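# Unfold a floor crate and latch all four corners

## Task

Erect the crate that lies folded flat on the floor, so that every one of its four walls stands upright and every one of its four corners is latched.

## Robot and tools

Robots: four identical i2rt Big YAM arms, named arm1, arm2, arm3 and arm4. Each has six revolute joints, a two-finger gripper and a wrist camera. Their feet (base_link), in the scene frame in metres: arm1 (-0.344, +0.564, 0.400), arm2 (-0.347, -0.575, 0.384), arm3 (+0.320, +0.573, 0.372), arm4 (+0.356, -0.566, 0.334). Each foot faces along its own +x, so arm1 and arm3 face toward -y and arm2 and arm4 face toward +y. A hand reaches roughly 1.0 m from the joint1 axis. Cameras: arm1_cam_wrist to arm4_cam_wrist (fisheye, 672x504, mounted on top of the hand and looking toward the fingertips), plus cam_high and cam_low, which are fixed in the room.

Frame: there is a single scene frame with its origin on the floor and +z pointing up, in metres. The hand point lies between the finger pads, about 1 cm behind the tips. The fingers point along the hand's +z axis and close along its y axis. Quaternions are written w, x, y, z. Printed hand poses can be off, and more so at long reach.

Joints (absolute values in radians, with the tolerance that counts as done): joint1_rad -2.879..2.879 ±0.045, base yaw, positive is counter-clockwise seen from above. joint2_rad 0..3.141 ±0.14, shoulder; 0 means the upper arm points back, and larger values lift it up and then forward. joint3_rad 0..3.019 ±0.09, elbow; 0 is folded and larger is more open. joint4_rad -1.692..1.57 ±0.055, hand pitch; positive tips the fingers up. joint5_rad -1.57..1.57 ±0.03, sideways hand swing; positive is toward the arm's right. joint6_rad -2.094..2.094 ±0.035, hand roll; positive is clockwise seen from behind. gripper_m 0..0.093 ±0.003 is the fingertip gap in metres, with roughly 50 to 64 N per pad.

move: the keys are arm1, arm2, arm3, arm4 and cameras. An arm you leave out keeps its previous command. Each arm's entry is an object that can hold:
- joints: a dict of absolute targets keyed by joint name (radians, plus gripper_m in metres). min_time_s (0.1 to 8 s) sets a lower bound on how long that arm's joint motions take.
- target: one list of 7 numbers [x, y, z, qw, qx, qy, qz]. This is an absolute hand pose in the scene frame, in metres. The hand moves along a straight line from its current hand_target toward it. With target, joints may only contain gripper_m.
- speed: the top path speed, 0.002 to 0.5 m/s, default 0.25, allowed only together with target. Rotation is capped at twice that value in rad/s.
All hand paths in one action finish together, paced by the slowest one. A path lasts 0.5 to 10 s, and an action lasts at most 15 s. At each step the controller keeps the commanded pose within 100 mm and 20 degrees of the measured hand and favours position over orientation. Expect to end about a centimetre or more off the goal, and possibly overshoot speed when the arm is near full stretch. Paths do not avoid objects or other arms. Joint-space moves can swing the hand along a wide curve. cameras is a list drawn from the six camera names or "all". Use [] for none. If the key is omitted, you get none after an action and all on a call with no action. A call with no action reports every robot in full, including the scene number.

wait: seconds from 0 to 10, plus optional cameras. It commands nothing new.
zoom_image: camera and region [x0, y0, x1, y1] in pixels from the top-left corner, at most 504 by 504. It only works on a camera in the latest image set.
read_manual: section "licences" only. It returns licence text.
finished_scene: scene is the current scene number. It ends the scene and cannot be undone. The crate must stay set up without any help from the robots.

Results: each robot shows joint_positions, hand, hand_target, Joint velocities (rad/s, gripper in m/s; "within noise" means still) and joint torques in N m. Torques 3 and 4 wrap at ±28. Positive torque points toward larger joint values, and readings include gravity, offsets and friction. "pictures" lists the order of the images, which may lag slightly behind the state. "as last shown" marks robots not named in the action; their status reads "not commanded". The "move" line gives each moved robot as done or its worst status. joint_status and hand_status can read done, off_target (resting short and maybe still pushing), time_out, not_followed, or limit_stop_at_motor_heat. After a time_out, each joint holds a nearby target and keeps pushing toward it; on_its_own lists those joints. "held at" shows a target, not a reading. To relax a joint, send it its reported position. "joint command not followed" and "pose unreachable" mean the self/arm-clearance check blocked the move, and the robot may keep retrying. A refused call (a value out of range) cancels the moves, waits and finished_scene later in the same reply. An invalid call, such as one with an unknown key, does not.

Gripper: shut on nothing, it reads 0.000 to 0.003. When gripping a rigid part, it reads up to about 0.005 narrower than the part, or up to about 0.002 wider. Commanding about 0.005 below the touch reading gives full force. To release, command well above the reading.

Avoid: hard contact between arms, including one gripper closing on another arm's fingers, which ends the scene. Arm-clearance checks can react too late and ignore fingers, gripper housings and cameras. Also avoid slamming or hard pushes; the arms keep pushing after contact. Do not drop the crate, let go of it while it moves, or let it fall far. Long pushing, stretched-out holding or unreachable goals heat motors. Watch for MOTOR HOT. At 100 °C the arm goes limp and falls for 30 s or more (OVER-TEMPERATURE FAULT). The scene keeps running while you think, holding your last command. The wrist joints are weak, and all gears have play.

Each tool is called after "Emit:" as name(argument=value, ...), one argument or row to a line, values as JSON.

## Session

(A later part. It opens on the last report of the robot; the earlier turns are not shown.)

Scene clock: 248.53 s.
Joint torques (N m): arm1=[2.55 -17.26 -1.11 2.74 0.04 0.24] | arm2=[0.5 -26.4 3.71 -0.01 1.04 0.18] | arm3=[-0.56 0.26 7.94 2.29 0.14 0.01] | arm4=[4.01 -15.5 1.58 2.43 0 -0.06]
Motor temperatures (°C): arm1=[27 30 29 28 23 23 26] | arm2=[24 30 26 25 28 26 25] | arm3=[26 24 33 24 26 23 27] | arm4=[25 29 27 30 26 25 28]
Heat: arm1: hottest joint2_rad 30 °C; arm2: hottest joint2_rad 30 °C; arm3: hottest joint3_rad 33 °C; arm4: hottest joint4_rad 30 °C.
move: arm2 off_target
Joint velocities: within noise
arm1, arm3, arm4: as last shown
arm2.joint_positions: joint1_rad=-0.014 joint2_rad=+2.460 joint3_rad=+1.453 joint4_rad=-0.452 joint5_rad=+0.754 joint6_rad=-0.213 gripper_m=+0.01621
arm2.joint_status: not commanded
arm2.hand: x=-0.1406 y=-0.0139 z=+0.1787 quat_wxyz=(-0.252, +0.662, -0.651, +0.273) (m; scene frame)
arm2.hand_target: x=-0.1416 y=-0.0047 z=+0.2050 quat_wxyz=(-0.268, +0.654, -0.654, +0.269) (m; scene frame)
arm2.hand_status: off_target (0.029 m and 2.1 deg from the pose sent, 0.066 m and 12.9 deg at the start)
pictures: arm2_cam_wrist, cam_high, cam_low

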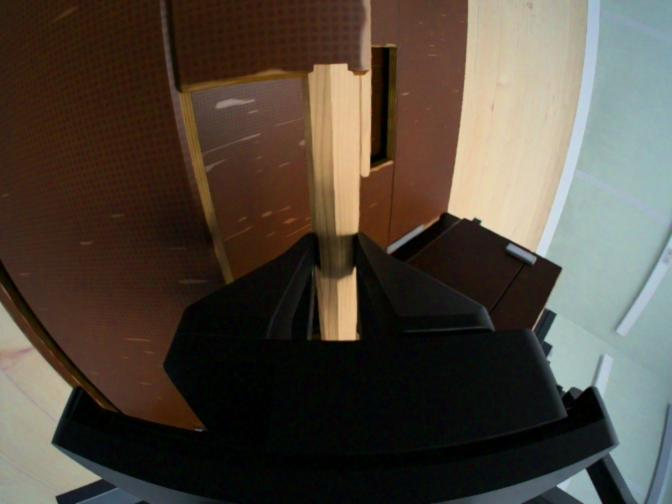

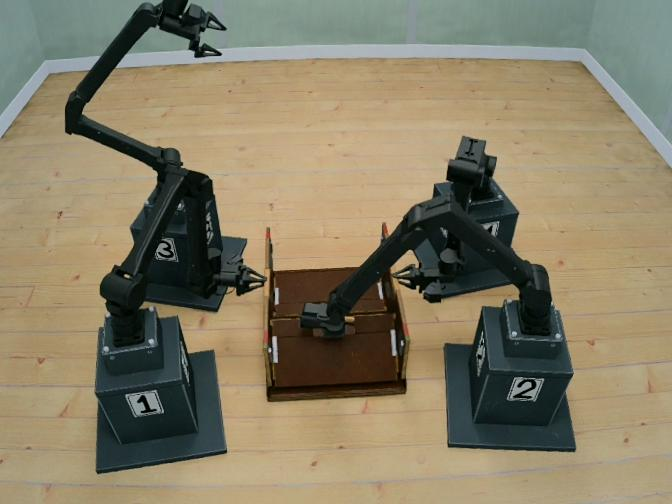

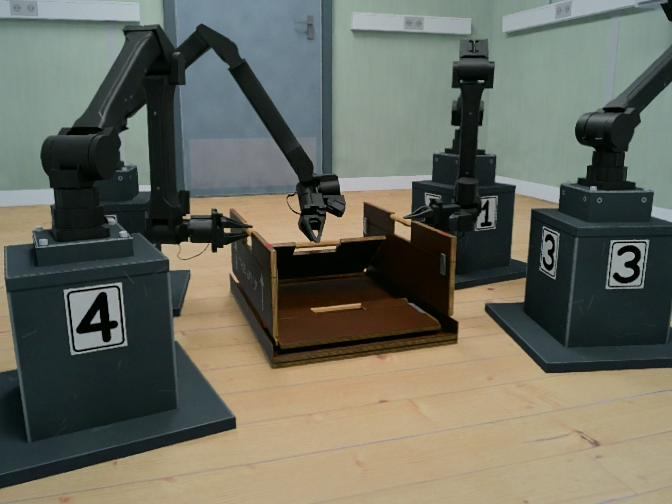

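Emit:
move(
  arm2={"target": [-0.184, -0.006, 0.235, -0.343, 0.6185, -0.6185, 0.343], "speed": 0.08},
  cameras=["arm2_cam_wrist"],
)

Emit:
move(
  arm2={"target": [-0.238, -0.008, 0.250, -0.4206, 0.5684, -0.5684, 0.4206], "speed": 0.08},
  cameras=["arm2_cam_wrist", "cam_high", "cam_low"],
)

Emit:
zoom_image(
  camera="cam_low",
  region=[220, 170, 480, 380],
)

Emit:
zoom_image(
  camera="cam_high",
  region=[250, 220, 420, 420],
)

Scene clock: 255.80 s.
Joint torques (N m): arm1=[2.73 -17.79 -1.22 2.65 0.07 0.22] | arm2=[0.67 -25.29 4.37 -0.62 1.02 0.2] | arm3=[-0.44 -0.15 7.92 2.3 0.11 0.01] | arm4=[4.01 -15.56 1.58 2.43 0 -0.06]
Motor temperatures (°C): arm1=[27 30 29 27 23 23 26] | arm2=[24 31 26 25 28 26 25] | arm3=[26 24 33 24 26 23 27] | arm4=[25 29 27 30 26 25 28]
Heat: arm1: hottest joint2_rad 30 °C; arm2: hottest joint2_rad 31 °C; arm3: hottest joint3_rad 33 °C; arm4: hottest joint4_rad 30 °C.
move: arm2 off_target
Joint velocities: within noise
arm1.joint_positions: joint1_rad=+0.892 joint2_rad=+2.651 joint3_rad=+0.887 joint4_rad=+1.554 joint5_rad=+1.137 joint6_rad=-1.383 gripper_m=+0.01678
arm1.joint_status: not commanded
arm1.hand: x=-0.0167 y=+0.2066 z=+0.2434 quat_wxyz=(+0.027, -0.022, -0.735, +0.677) (m; scene frame)
arm1.hand_target: x=-0.0068 y=+0.2206 z=+0.2417 quat_wxyz=(+0.009, -0.011, -0.735, +0.677) (m; scene frame)
arm1.hand_status: not commanded
arm2.joint_positions: joint1_rad=+0.101 joint2_rad=+2.453 joint3_rad=+1.444 joint4_rad=-0.533 joint5_rad=+1.002 joint6_rad=-0.064 gripper_m=+0.01620
arm2.joint_status: not commanded
arm2.hand: x=-0.1796 y=-0.0149 z=+0.2121 quat_wxyz=(-0.332, +0.624, -0.616, +0.348) (m; scene frame)
arm2.hand_target: x=-0.1831 y=-0.0060 z=+0.2345 quat_wxyz=(-0.343, +0.618, -0.618, +0.344) (m; scene frame)
arm2.hand_status: off_target (0.025 m and 1.5 deg from the pose sent, 0.072 m and 14.6 deg at the start)
arm3, arm4: as last shown
pictures: arm2_cam_wrist

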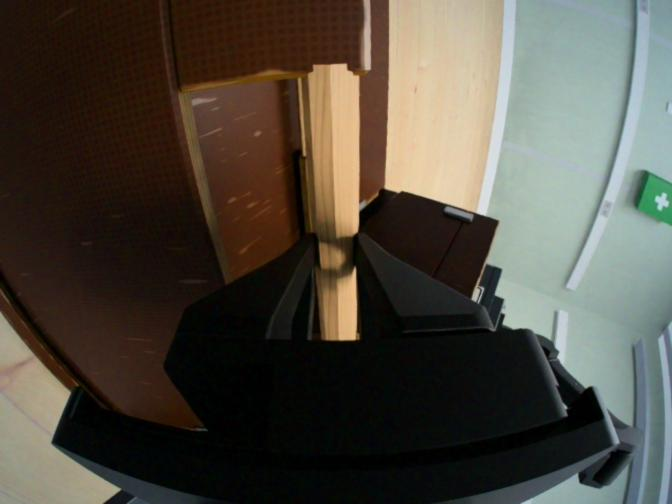

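Scene clock: 258.43 s.
Joint torques (N m): arm1=[2.67 -17.79 -1.2 2.51 0.05 0.24] | arm2=[0.67 -23 5.16 -1.14 1.2 0.25] | arm3=[-0.79 0.03 7.71 2.5 0.11 -0.01] | arm4=[4.01 -15.5 1.59 2.43 0.01 -0.06]
Motor temperatures (°C): arm1=[27 30 29 27 23 23 27] | arm2=[24 31 26 25 28 26 26] | arm3=[26 24 33 24 26 23 27] | arm4=[25 29 27 30 26 25 28]
Heat: arm1: hottest joint2_rad 30 °C; arm2: hottest joint2_rad 31 °C; arm3: hottest joint3_rad 33 °C; arm4: hottest joint4_rad 30 °C.
move: arm2 off_target
Joint velocities: within noise
arm1, arm3, arm4: as last shown
arm1.hand_target: x=-0.0069 y=+0.2205 z=+0.2417 quat_wxyz=(+0.010, -0.011, -0.735, +0.677) (m; scene frame)
arm2.joint_positions: joint1_rad=+0.230 joint2_rad=+2.530 joint3_rad=+1.561 joint4_rad=-0.920 joint5_rad=+1.243 joint6_rad=+0.318 gripper_m=+0.01623
arm2.joint_status: not commanded
arm2.hand: x=-0.2331 y=-0.0157 z=+0.2383 quat_wxyz=(-0.411, +0.572, -0.570, +0.423) (m; scene frame)
arm2.hand_target: x=-0.2376 y=-0.0086 z=+0.2493 quat_wxyz=(-0.420, +0.569, -0.568, +0.422) (m; scene frame)
arm2.hand_status: off_target (0.015 m and 1.2 deg from the pose sent, 0.070 m and 15.6 deg at the start)
pictures: arm2_cam_wrist, cam_high, cam_low

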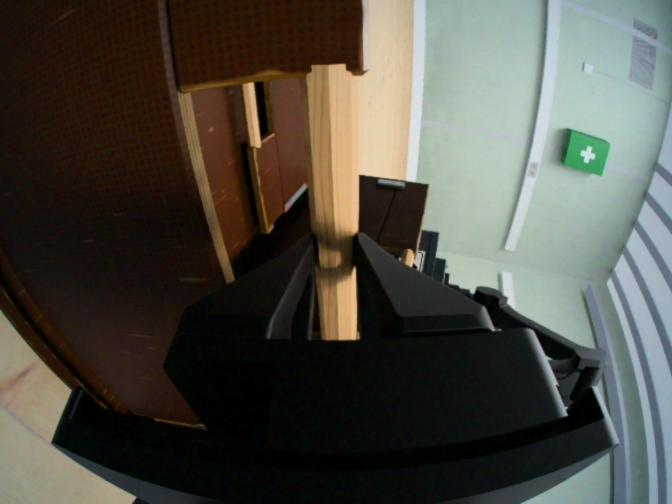

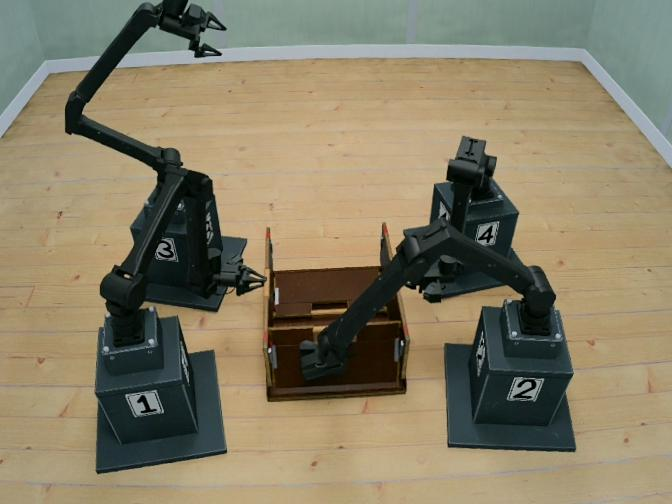

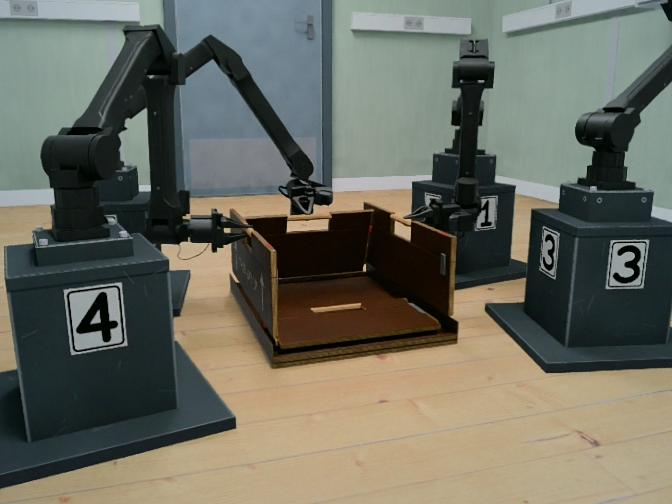

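Scaled by 1.938 from the camera's 672x504 image, which has a finer 960x720 frame.

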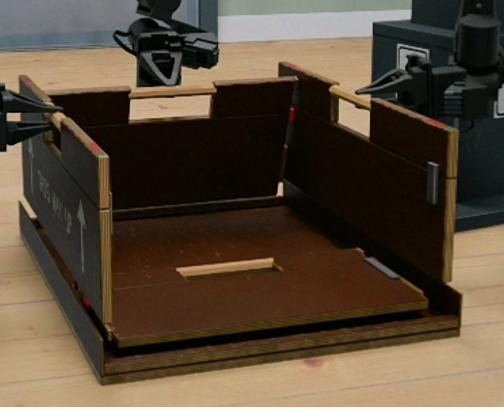

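Scaled by 2.520 from the camera's 672x504 image, which has a finer 960x720 frame.

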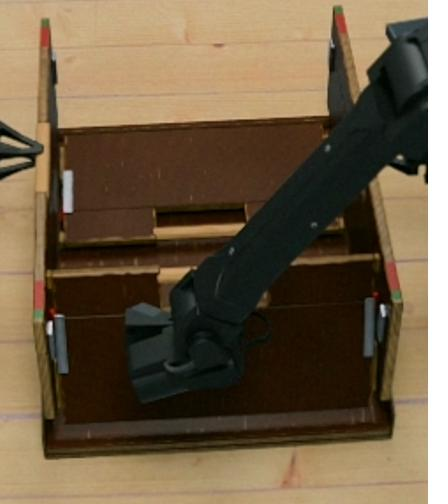

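Emit:
move(
  arm2={"target": [-0.275, -0.010, 0.252, -0.465, 0.5325, -0.5325, 0.465], "speed": 0.06},
  cameras=["arm2_cam_wrist", "cam_high", "cam_low"],
)

Emit:
zoom_image(
  camera="cam_low",
  region=[220, 170, 480, 380],
)

Emit:
zoom_image(
  camera="cam_high",
  region=[250, 220, 420, 420],
)

Scene clock: 262.73 s.
Joint torques (N m): arm1=[2.37 -17.26 -1.16 2.56 0.1 0.23] | arm2=[0.97 -24.06 4.68 -1.89 0.38 0.32] | arm3=[-0.26 0.26 7.76 2.28 0.12 0] | arm4=[3.9 -15.5 1.58 2.43 -0.02 -0.06]
Motor temperatures (°C): arm1=[27 30 29 27 23 23 27] | arm2=[24 31 26 25 28 26 26] | arm3=[26 24 33 24 26 23 27] | arm4=[25 29 27 30 26 25 28]
Heat: arm1: hottest joint2_rad 30 °C; arm2: hottest joint2_rad 31 °C; arm3: hottest joint3_rad 33 °C; arm4: hottest joint4_rad 30 °C.
move: arm2 off_target
Joint velocities: within noise
arm1.joint_positions: joint1_rad=+0.895 joint2_rad=+2.651 joint3_rad=+0.884 joint4_rad=+1.555 joint5_rad=+1.137 joint6_rad=-1.383 gripper_m=+0.01678
arm1.joint_status: not commanded
arm1.hand: x=-0.0167 y=+0.2081 z=+0.2434 quat_wxyz=(+0.026, -0.020, -0.735, +0.677) (m; scene frame)
arm1.hand_target: x=-0.0077 y=+0.2213 z=+0.2415 quat_wxyz=(+0.010, -0.009, -0.736, +0.677) (m; scene frame)
arm1.hand_status: not commanded
arm2.joint_positions: joint1_rad=+0.291 joint2_rad=+2.697 joint3_rad=+1.791 joint4_rad=-1.559 joint5_rad=+1.349 joint6_rad=+0.906 gripper_m=+0.01623
arm2.joint_status: not commanded
arm2.hand: x=-0.2618 y=-0.0144 z=+0.2455 quat_wxyz=(-0.460, +0.528, -0.538, +0.469) (m; scene frame)
arm2.hand_target: x=-0.2689 y=-0.0104 z=+0.2528 quat_wxyz=(-0.463, +0.529, -0.536, +0.467) (m; scene frame)
arm2.hand_status: off_target (0.015 m and 1.1 deg from the pose sent, 0.044 m and 10.1 deg at the start)
arm3: as last shown
arm4.joint_positions: joint1_rad=+0.924 joint2_rad=+2.473 joint3_rad=+0.866 joint4_rad=+1.473 joint5_rad=+1.160 joint6_rad=-1.440 gripper_m=+0.01690
arm4.joint_status: not commanded
arm4.hand: x=-0.0192 y=-0.2132 z=+0.2452 quat_wxyz=(-0.688, +0.726, -0.015, +0.008) (m; scene frame)
arm4.hand_target: x=-0.0283 y=-0.2238 z=+0.2443 quat_wxyz=(-0.690, +0.724, -0.001, +0.002) (m; scene frame)
arm4.hand_status: not commanded
pictures: arm2_cam_wrist, cam_high, cam_low

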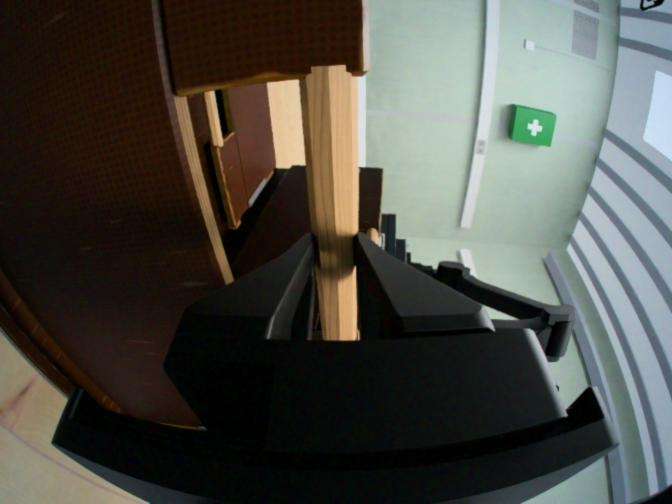

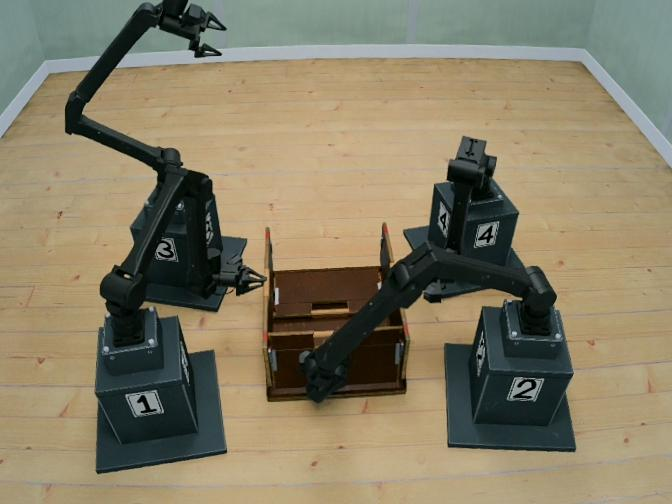

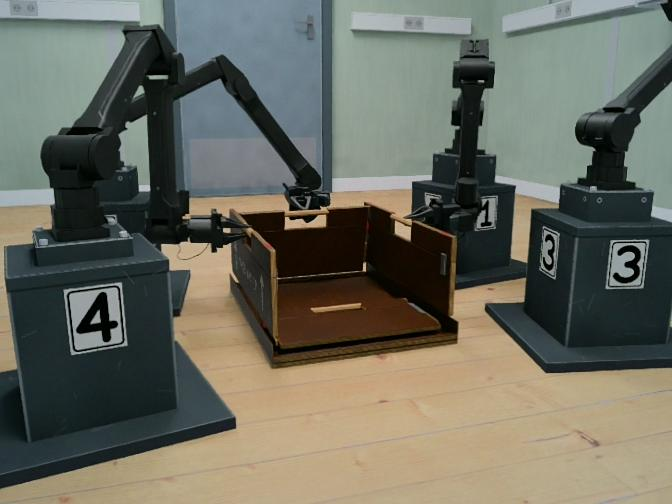

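Scaled by 1.938 from the camera's 672x504 image, which has a finer 960x720 frame.

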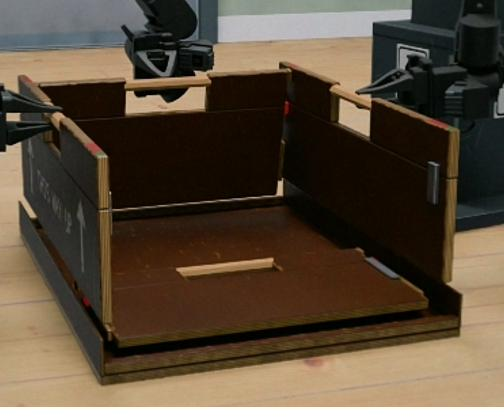

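Scaled by 2.520 from the camera's 672x504 image, which has a finer 960x720 frame.

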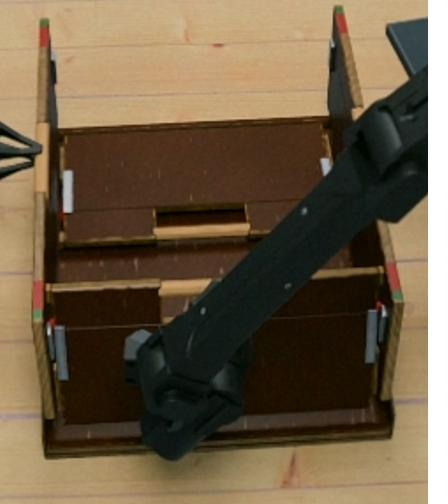

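Emit:
move(
  arm2={"target": [-0.295, -0.012, 0.252, -0.465, 0.5325, -0.5325, 0.465], "speed": 0.06},
  cameras=["arm2_cam_wrist", "cam_high", "cam_low"],
)

Emit:
zoom_image(
  camera="cam_low",
  region=[220, 170, 480, 380],
)

Emit:
zoom_image(
  camera="cam_high",
  region=[250, 220, 420, 420],
)

Scene clock: 267.20 s.
Joint torques (N m): arm1=[2.43 -17.32 -1.14 2.45 0.01 0.24] | arm2=[3.25 -22.83 4.77 -1.98 -0.38 0.27] | arm3=[-0.67 0.03 7.91 2.21 0.12 0.02] | arm4=[3.84 -15.5 1.57 2.43 -0.02 -0.06]
Motor temperatures (°C): arm1=[27 30 28 27 23 23 27] | arm2=[24 31 26 25 28 26 26] | arm3=[26 24 33 24 26 23 27] | arm4=[25 29 27 30 26 25 28]
Heat: arm1: hottest joint2_rad 30 °C; arm2: hottest joint2_rad 31 °C; arm3: hottest joint3_rad 33 °C; arm4: hottest joint4_rad 30 °C.
move: arm2 off_target
Joint velocities: within noise
arm1.joint_positions: joint1_rad=+0.896 joint2_rad=+2.651 joint3_rad=+0.884 joint4_rad=+1.557 joint5_rad=+1.139 joint6_rad=-1.383 gripper_m=+0.01678
arm1.joint_status: not commanded
arm1.hand: x=-0.0163 y=+0.2086 z=+0.2436 quat_wxyz=(+0.026, -0.021, -0.735, +0.677) (m; scene frame)
arm1.hand_target: x=-0.0077 y=+0.2213 z=+0.2416 quat_wxyz=(+0.010, -0.010, -0.736, +0.677) (m; scene frame)
arm1.hand_status: not commanded
arm2.joint_positions: joint1_rad=+0.310 joint2_rad=+2.716 joint3_rad=+1.814 joint4_rad=-1.642 joint5_rad=+1.347 joint6_rad=+0.979 gripper_m=+0.01623
arm2.joint_status: not commanded
arm2.hand: x=-0.2718 y=-0.0151 z=+0.2466 quat_wxyz=(-0.464, +0.528, -0.532, +0.472) (m; scene frame)
arm2.hand_target: x=-0.2942 y=-0.0114 z=+0.2522 quat_wxyz=(-0.468, +0.534, -0.529, +0.465) (m; scene frame)
arm2.hand_status: off_target (0.024 m and 1.0 deg from the pose sent, 0.034 m and 1.1 deg at the start)
arm3, arm4: as last shown
pictures: arm2_cam_wrist, cam_high, cam_low

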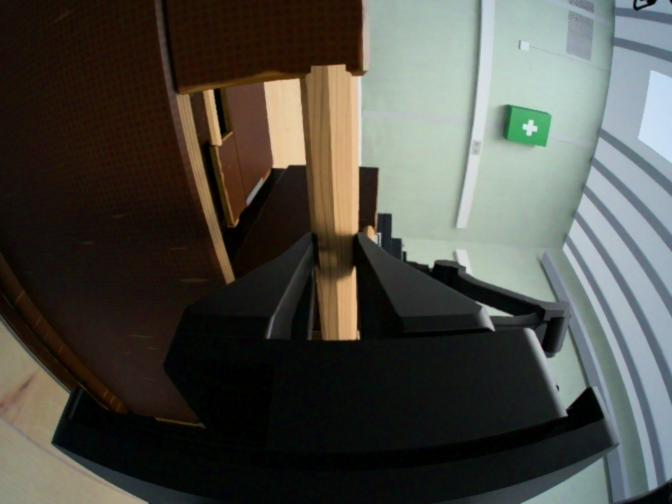

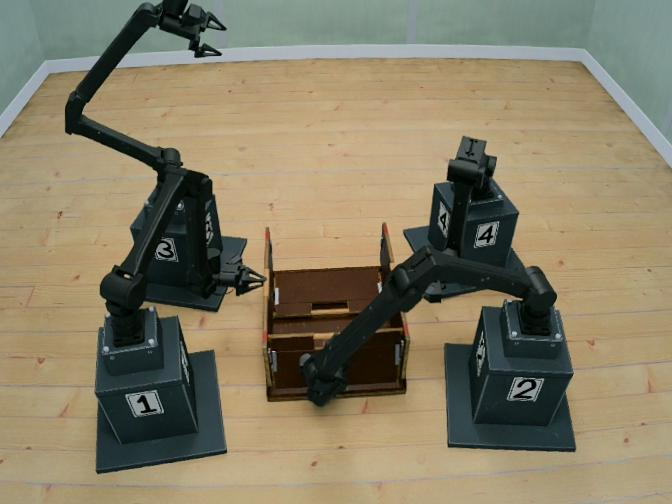

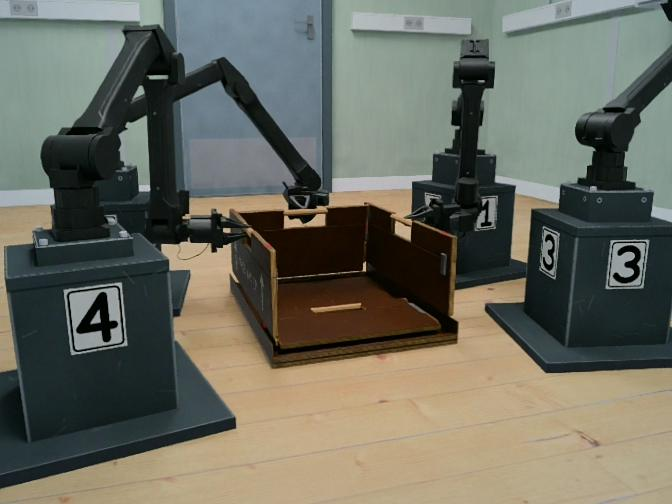

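Scaled by 1.938 from the camera's 672x504 image, which has a finer 960x720 frame.

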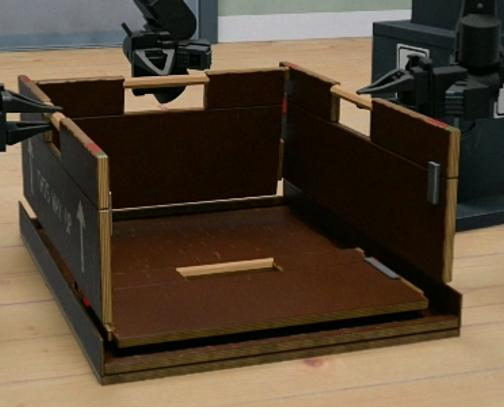

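Scaled by 2.520 from the camera's 672x504 image, which has a finer 960x720 frame.

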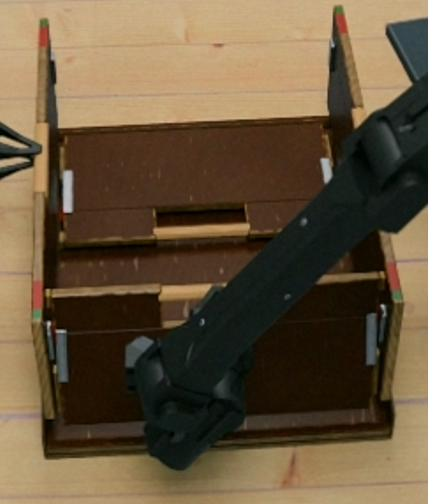

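Emit:
move(
  arm2={"target": [-0.315, -0.013, 0.252, -0.465, 0.5325, -0.5325, 0.465], "speed": 0.06},
  cameras=["arm2_cam_wrist", "cam_high", "cam_low"],
)

Emit:
zoom_image(
  camera="cam_low",
  region=[220, 170, 480, 380],
)

Emit:
zoom_image(
  camera="cam_high",
  region=[250, 300, 350, 410],
)

Scene clock: 269.90 s.
Joint torques (N m): arm1=[2.32 -17.79 -1.2 2.58 -0.05 0.24] | arm2=[2.2 -23.59 4.98 -1.22 -0.5 0.27] | arm3=[-0.79 0.03 7.76 2.3 0.13 0] | arm4=[3.84 -15.5 1.57 2.41 -0.02 -0.06]
Motor temperatures (°C): arm1=[27 30 28 27 23 23 27] | arm2=[24 31 26 25 28 26 26] | arm3=[26 24 33 24 26 23 27] | arm4=[25 29 27 30 26 25 28]
Heat: arm1: hottest joint2_rad 30 °C; arm2: hottest joint2_rad 31 °C; arm3: hottest joint3_rad 33 °C; arm4: hottest joint4_rad 30 °C.
move: arm2 off_target
Joint velocities: within noise
arm1.joint_positions: joint1_rad=+0.896 joint2_rad=+2.651 joint3_rad=+0.884 joint4_rad=+1.557 joint5_rad=+1.140 joint6_rad=-1.383 gripper_m=+0.01678
arm1.joint_status: not commanded
arm1.hand: x=-0.0166 y=+0.2087 z=+0.2437 quat_wxyz=(+0.026, -0.021, -0.735, +0.677) (m; scene frame)
arm1.hand_target: x=-0.0079 y=+0.2212 z=+0.2417 quat_wxyz=(+0.011, -0.010, -0.736, +0.677) (m; scene frame)
arm1.hand_status: not commanded
arm2.joint_positions: joint1_rad=+0.357 joint2_rad=+2.717 joint3_rad=+1.826 joint4_rad=-1.691 joint5_rad=+1.314 joint6_rad=+1.009 gripper_m=+0.01564
arm2.joint_status: not commanded
arm2.hand: x=-0.2991 y=-0.0163 z=+0.2492 quat_wxyz=(-0.462, +0.538, -0.527, +0.469) (m; scene frame)
arm2.hand_target: x=-0.3145 y=-0.0126 z=+0.2521 quat_wxyz=(-0.465, +0.537, -0.534, +0.459) (m; scene frame)
arm2.hand_status: off_target (0.017 m and 1.0 deg from the pose sent, 0.044 m and 1.0 deg at the start; a joint's target at an end of its range on 23 of 32 steps)
arm3, arm4: as last shown
pictures: arm2_cam_wrist, cam_high, cam_low

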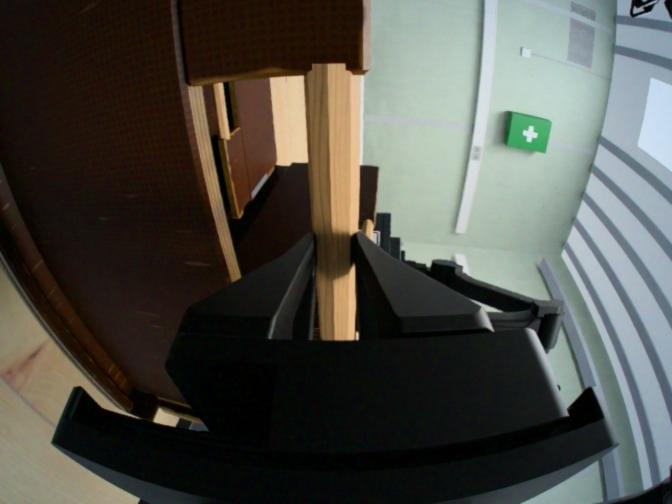

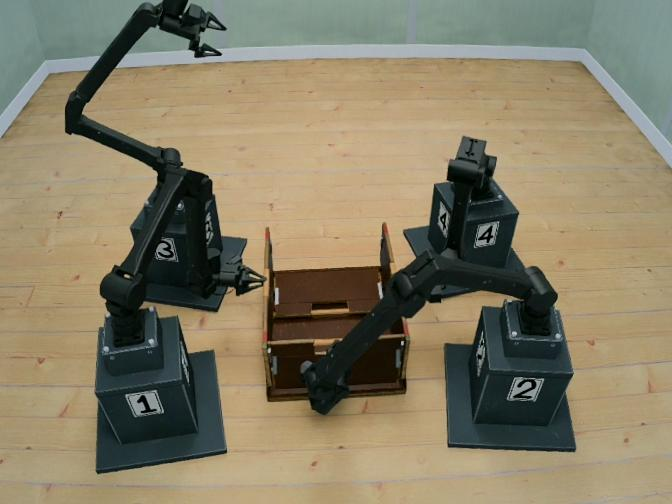

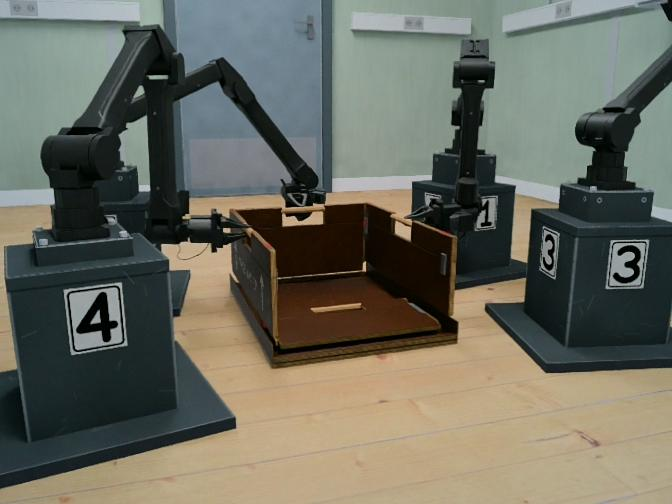

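Scaled by 1.938 from the camera's 672x504 image, which has a finer 960x720 frame.

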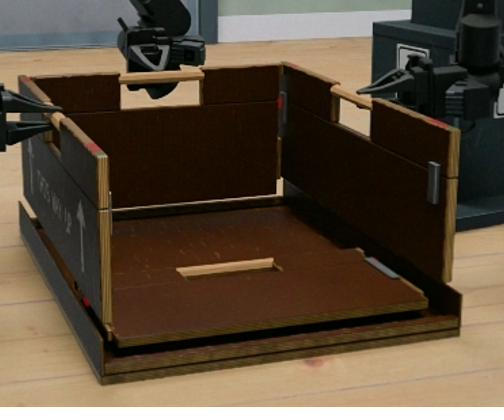

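Scaled by 4.582 from the camera's 672x504 image, which has a finer 960x720 frame.

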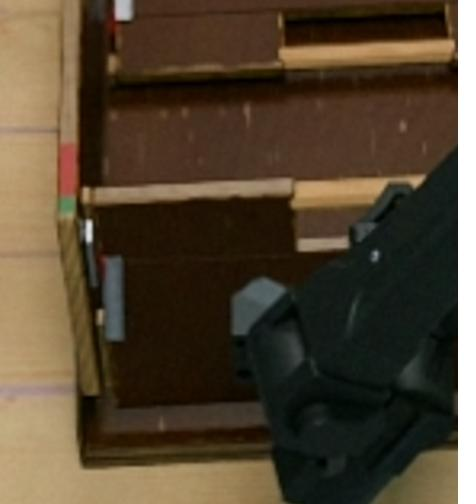

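Emit:
move(
  arm3={"target": [-0.08, 0.08, 0.45, 0, 0.924, 0, -0.383], "speed": 0.3},
  cameras=["arm3_cam_wrist", "cam_high"],
)

Emit:
zoom_image(
  camera="arm3_cam_wrist",
  region=[90, 0, 590, 260],
)

Scene clock: 281.23 s.
Joint torques (N m): arm1=[2.84 -17.03 -1.06 2.44 -0.01 0.23] | arm2=[2.14 -23.53 5.01 -1.21 -0.5 0.25] | arm3=[-1.49 -15.09 9.99 0.75 0.65 0.16] | arm4=[3.84 -15.5 1.57 2.43 -0.02 -0.06]
Motor temperatures (°C): arm1=[27 30 28 27 23 23 27] | arm2=[24 31 25 25 28 26 26] | arm3=[26 24 33 24 26 23 27] | arm4=[25 29 27 30 26 25 29]
Heat: arm1: hottest joint2_rad 30 °C; arm2: hottest joint2_rad 31 °C; arm3: hottest joint3_rad 33 °C; arm4: hottest joint4_rad 30 °C.
move: arm3 off_target
Joint velocities: within noise
arm1, arm2, arm4: as last shown
arm2.joint_positions: joint1_rad=+0.357 joint2_rad=+2.717 joint3_rad=+1.826 joint4_rad=-1.691 joint5_rad=+1.314 joint6_rad=+1.009 gripper_m=+0.01563
arm3.joint_positions: joint1_rad=-0.290 joint2_rad=+1.872 joint3_rad=+1.296 joint4_rad=-0.558 joint5_rad=+0.657 joint6_rad=+0.885 gripper_m=+0.09397
arm3.joint_status: not commanded
arm3.hand: x=-0.0679 y=+0.0925 z=+0.4421 quat_wxyz=(+0.007, -0.927, -0.014, +0.374) (m; scene frame)
arm3.hand_target: x=-0.0800 y=+0.0833 z=+0.4456 quat_wxyz=(+0.004, -0.926, -0.003, +0.378) (m; scene frame)
arm3.hand_status: off_target (0.019 m and 2.1 deg from the pose sent, 0.707 m and 86.5 deg at the start)
pictures: arm3_cam_wrist, cam_high

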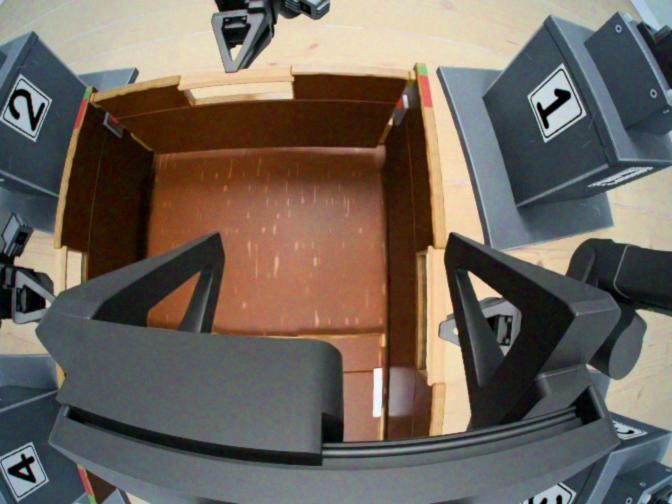

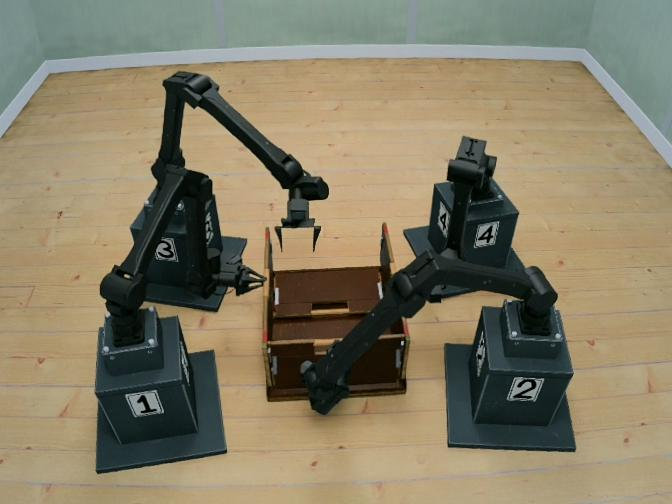

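Scaled by 1.008 from the camera's 672x504 image, which has a finer 960x720 frame.

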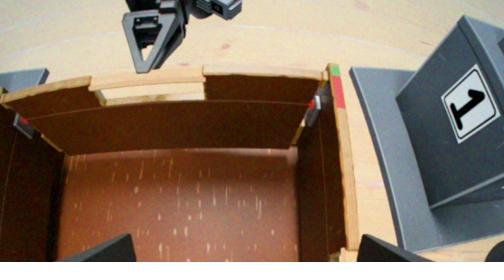

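Emit:
zoom_image(
  camera="arm3_cam_wrist",
  region=[180, 0, 330, 110],
)

Emit:
zoom_image(
  camera="arm3_cam_wrist",
  region=[370, 50, 470, 150],
)

Emit:
zoom_image(
  camera="arm3_cam_wrist",
  region=[50, 70, 160, 170],
)

Scaled by 3.360 from the camera's 672x504 image, which has a finer 960x720 frame.

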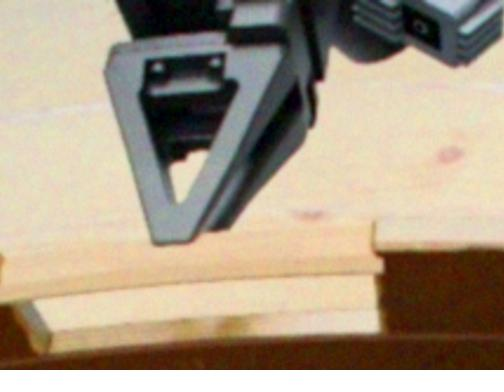

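Scaled by 5.040 from the camera's 672x504 image, which has a finer 960x720 frame.

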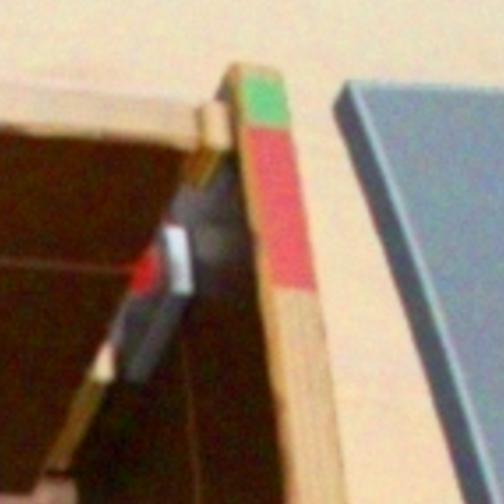

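Scaled by 4.582 from the camera's 672x504 image, which has a finer 960x720 frame.

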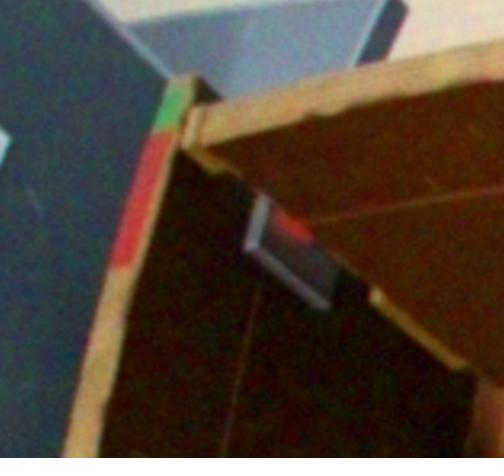

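Emit:
move(
  arm2={"target": [-0.325, -0.012, 0.250, -0.5306, 0.5896, -0.4524, 0.4072], "speed": 0.06},
  cameras=["arm2_cam_wrist", "arm3_cam_wrist", "cam_low"],
)

Emit:
zoom_image(
  camera="arm3_cam_wrist",
  region=[370, 50, 470, 150],
)

Emit:
zoom_image(
  camera="arm3_cam_wrist",
  region=[50, 70, 160, 170],
)

Scene clock: 289.07 s.
Joint torques (N m): arm1=[2.14 -17.67 -1.03 2.65 -0.04 0.21] | arm2=[-0.09 -22.95 4.01 -0.96 0.19 0.13] | arm3=[-1.14 -15.27 10.02 0.64 0.71 0.16] | arm4=[3.84 -15.5 1.58 2.41 -0.02 -0.06]
Motor temperatures (°C): arm1=[27 30 28 27 23 23 27] | arm2=[24 30 25 25 28 26 26] | arm3=[26 24 33 24 26 23 27] | arm4=[25 29 27 30 26 25 29]
Heat: arm1: hottest joint2_rad 30 °C; arm2: hottest joint2_rad 30 °C; arm3: hottest joint3_rad 33 °C; arm4: hottest joint4_rad 30 °C.
move: arm2 not_followed
Joint velocities: within noise
arm1, arm4: as last shown
arm2.joint_positions: joint1_rad=+0.360 joint2_rad=+2.700 joint3_rad=+1.782 joint4_rad=-1.621 joint5_rad=+1.358 joint6_rad=+0.964 gripper_m=+0.01562
arm2.joint_status: not commanded
arm2.on_its_own: joint4_rad is held at -1.625, not at its first target -1.703; joint5_rad is held at +1.355, not at its first target +1.293; joint6_rad is held at +0.970, not at its first target +1.024
arm2.hand: x=-0.2988 y=-0.0167 z=+0.2490 quat_wxyz=(-0.477, +0.545, -0.512, +0.461) (m; scene frame)
arm2.hand_target: x=-0.2991 y=-0.0168 z=+0.2488 quat_wxyz=(-0.476, +0.544, -0.514, +0.462) (m; scene frame)
arm2.hand_status: not_followed (0.027 m and 12.2 deg from the pose sent, 0.026 m and 14.9 deg at the start)
arm3.joint_positions: joint1_rad=-0.290 joint2_rad=+1.872 joint3_rad=+1.296 joint4_rad=-0.558 joint5_rad=+0.657 joint6_rad=+0.886 gripper_m=+0.09397
arm3.joint_status: not commanded
arm3.hand: x=-0.0679 y=+0.0925 z=+0.4421 quat_wxyz=(+0.007, -0.927, -0.013, +0.374) (m; scene frame)
arm3.hand_target: x=-0.0800 y=+0.0833 z=+0.4456 quat_wxyz=(+0.004, -0.926, -0.002, +0.378) (m; scene frame)
arm3.hand_status: not commanded
pictures: arm2_cam_wrist, arm3_cam_wrist, cam_low
pose unreachable (arm2 arm): on one or more control steps of this call this arm could not follow its commanded pose, so it was not sent that pose on those steps. On the call's last step it was still not sent that pose. It may still have moved: this result reports where it is.
cause: moving toward the commanded pose would bring two parts of the arm too close to each other (its wrist (the part past joint 4) and its wrist camera, under 1 mm apart when it was first held).

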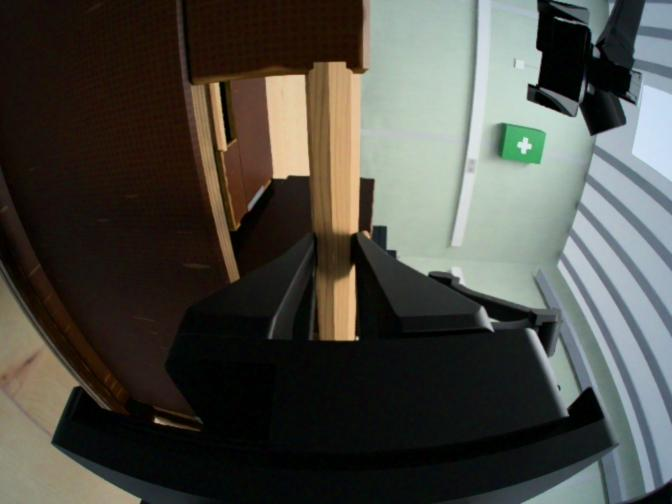

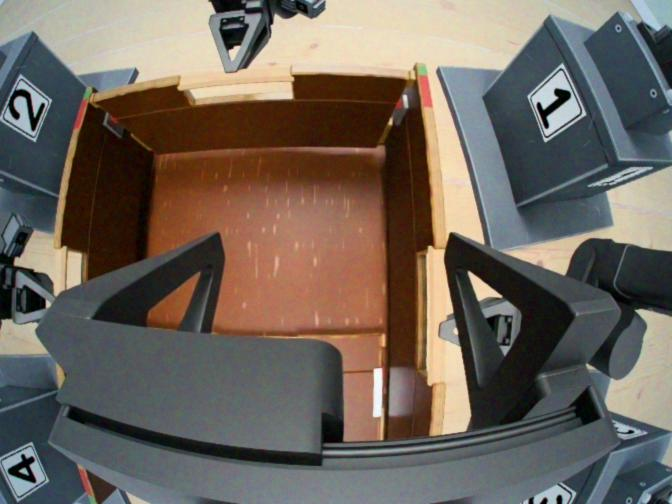

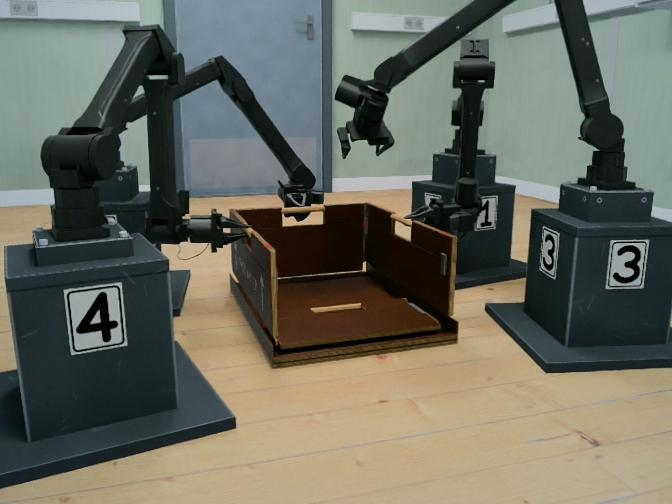

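Scaled by 5.040 from the camera's 672x504 image, which has a finer 960x720 frame.

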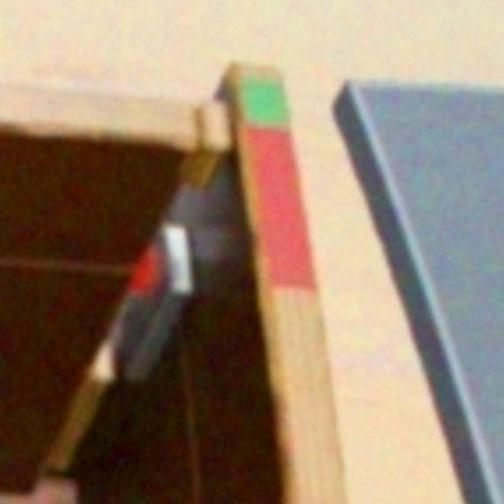

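Scaled by 4.582 from the camera's 672x504 image, which has a finer 960x720 frame.

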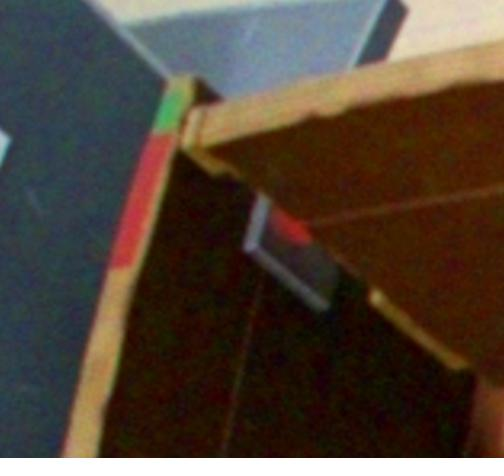

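Emit:
move(
  arm2={"target": [-0.28, -0.0168, 0.249, -0.476, 0.544, -0.514, 0.462], "speed": 0.05},
  cameras=["arm3_cam_wrist"],
)

Emit:
zoom_image(
  camera="arm3_cam_wrist",
  region=[370, 50, 470, 150],
)

Emit:
zoom_image(
  camera="arm3_cam_wrist",
  region=[50, 70, 160, 170],
)

Scene clock: 299.63 s.
Joint torques (N m): arm1=[2.26 -17.44 -1.17 2.67 -0.04 0.22] | arm2=[-0.03 -23.18 3.73 -0.72 0.19 0.07] | arm3=[-1.49 -15.03 10.03 0.53 0.7 0.18] | arm4=[3.9 -15.5 1.58 2.43 -0.02 -0.06]
Motor temperatures (°C): arm1=[27 30 28 27 23 23 27] | arm2=[24 30 25 25 28 26 26] | arm3=[26 24 33 24 26 23 27] | arm4=[25 29 27 30 26 25 29]
Heat: arm1: hottest joint2_rad 30 °C; arm2: hottest joint2_rad 30 °C; arm3: hottest joint3_rad 33 °C; arm4: hottest joint4_rad 30 °C.
move: arm2 not_followed
Joint velocities: within noise
arm1, arm3, arm4: as last shown
arm2.joint_positions: joint1_rad=+0.360 joint2_rad=+2.700 joint3_rad=+1.782 joint4_rad=-1.621 joint5_rad=+1.358 joint6_rad=+0.964 gripper_m=+0.01562
arm2.joint_status: not commanded
arm2.on_its_own: joint4_rad is held at -1.619, not at its first target -1.703; joint5_rad is held at +1.361, not at its first target +1.293; joint6_rad is held at +0.964, not at its first target +1.024
arm2.hand: x=-0.2988 y=-0.0167 z=+0.2490 quat_wxyz=(-0.477, +0.545, -0.512, +0.461) (m; scene frame)
arm2.hand_target: x=-0.2989 y=-0.0174 z=+0.2485 quat_wxyz=(-0.475, +0.545, -0.514, +0.462) (m; scene frame)
arm2.hand_status: not_followed (0.019 m and 0.3 deg from the pose sent, 0.019 m and 0.3 deg at the start)
pictures: arm3_cam_wrist
pose unreachable (arm2 arm): on one or more control steps of this call this arm could not follow its commanded pose, so it was not sent that pose on those steps. On the call's last step it was still not sent that pose. It may still have moved: this result reports where it is.
cause: moving toward the commanded pose would bring two parts of the arm too close to each other (its wrist (the part past joint 4) and its wrist camera, under 1 mm apart when it was first held).

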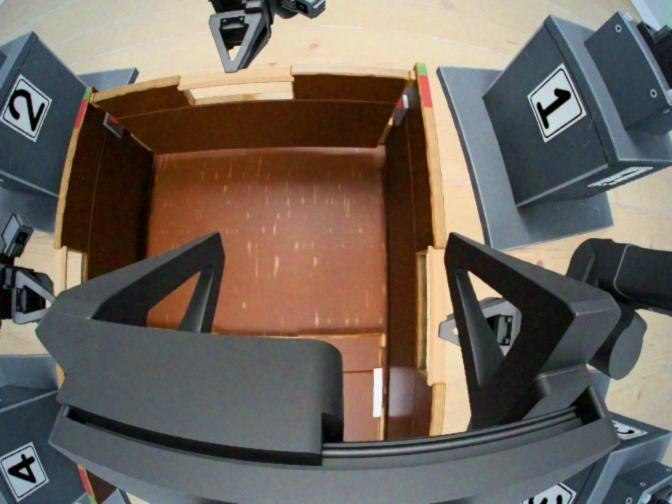

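Scaled by 5.040 from the camera's 672x504 image, which has a finer 960x720 frame.

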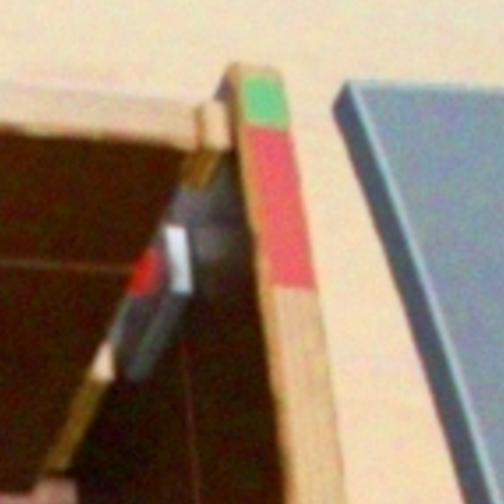

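Scaled by 4.582 from the camera's 672x504 image, which has a finer 960x720 frame.

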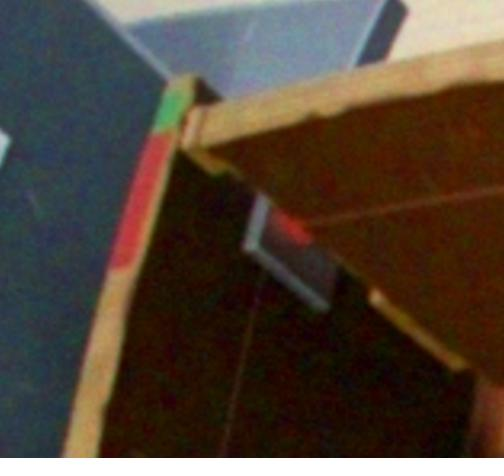

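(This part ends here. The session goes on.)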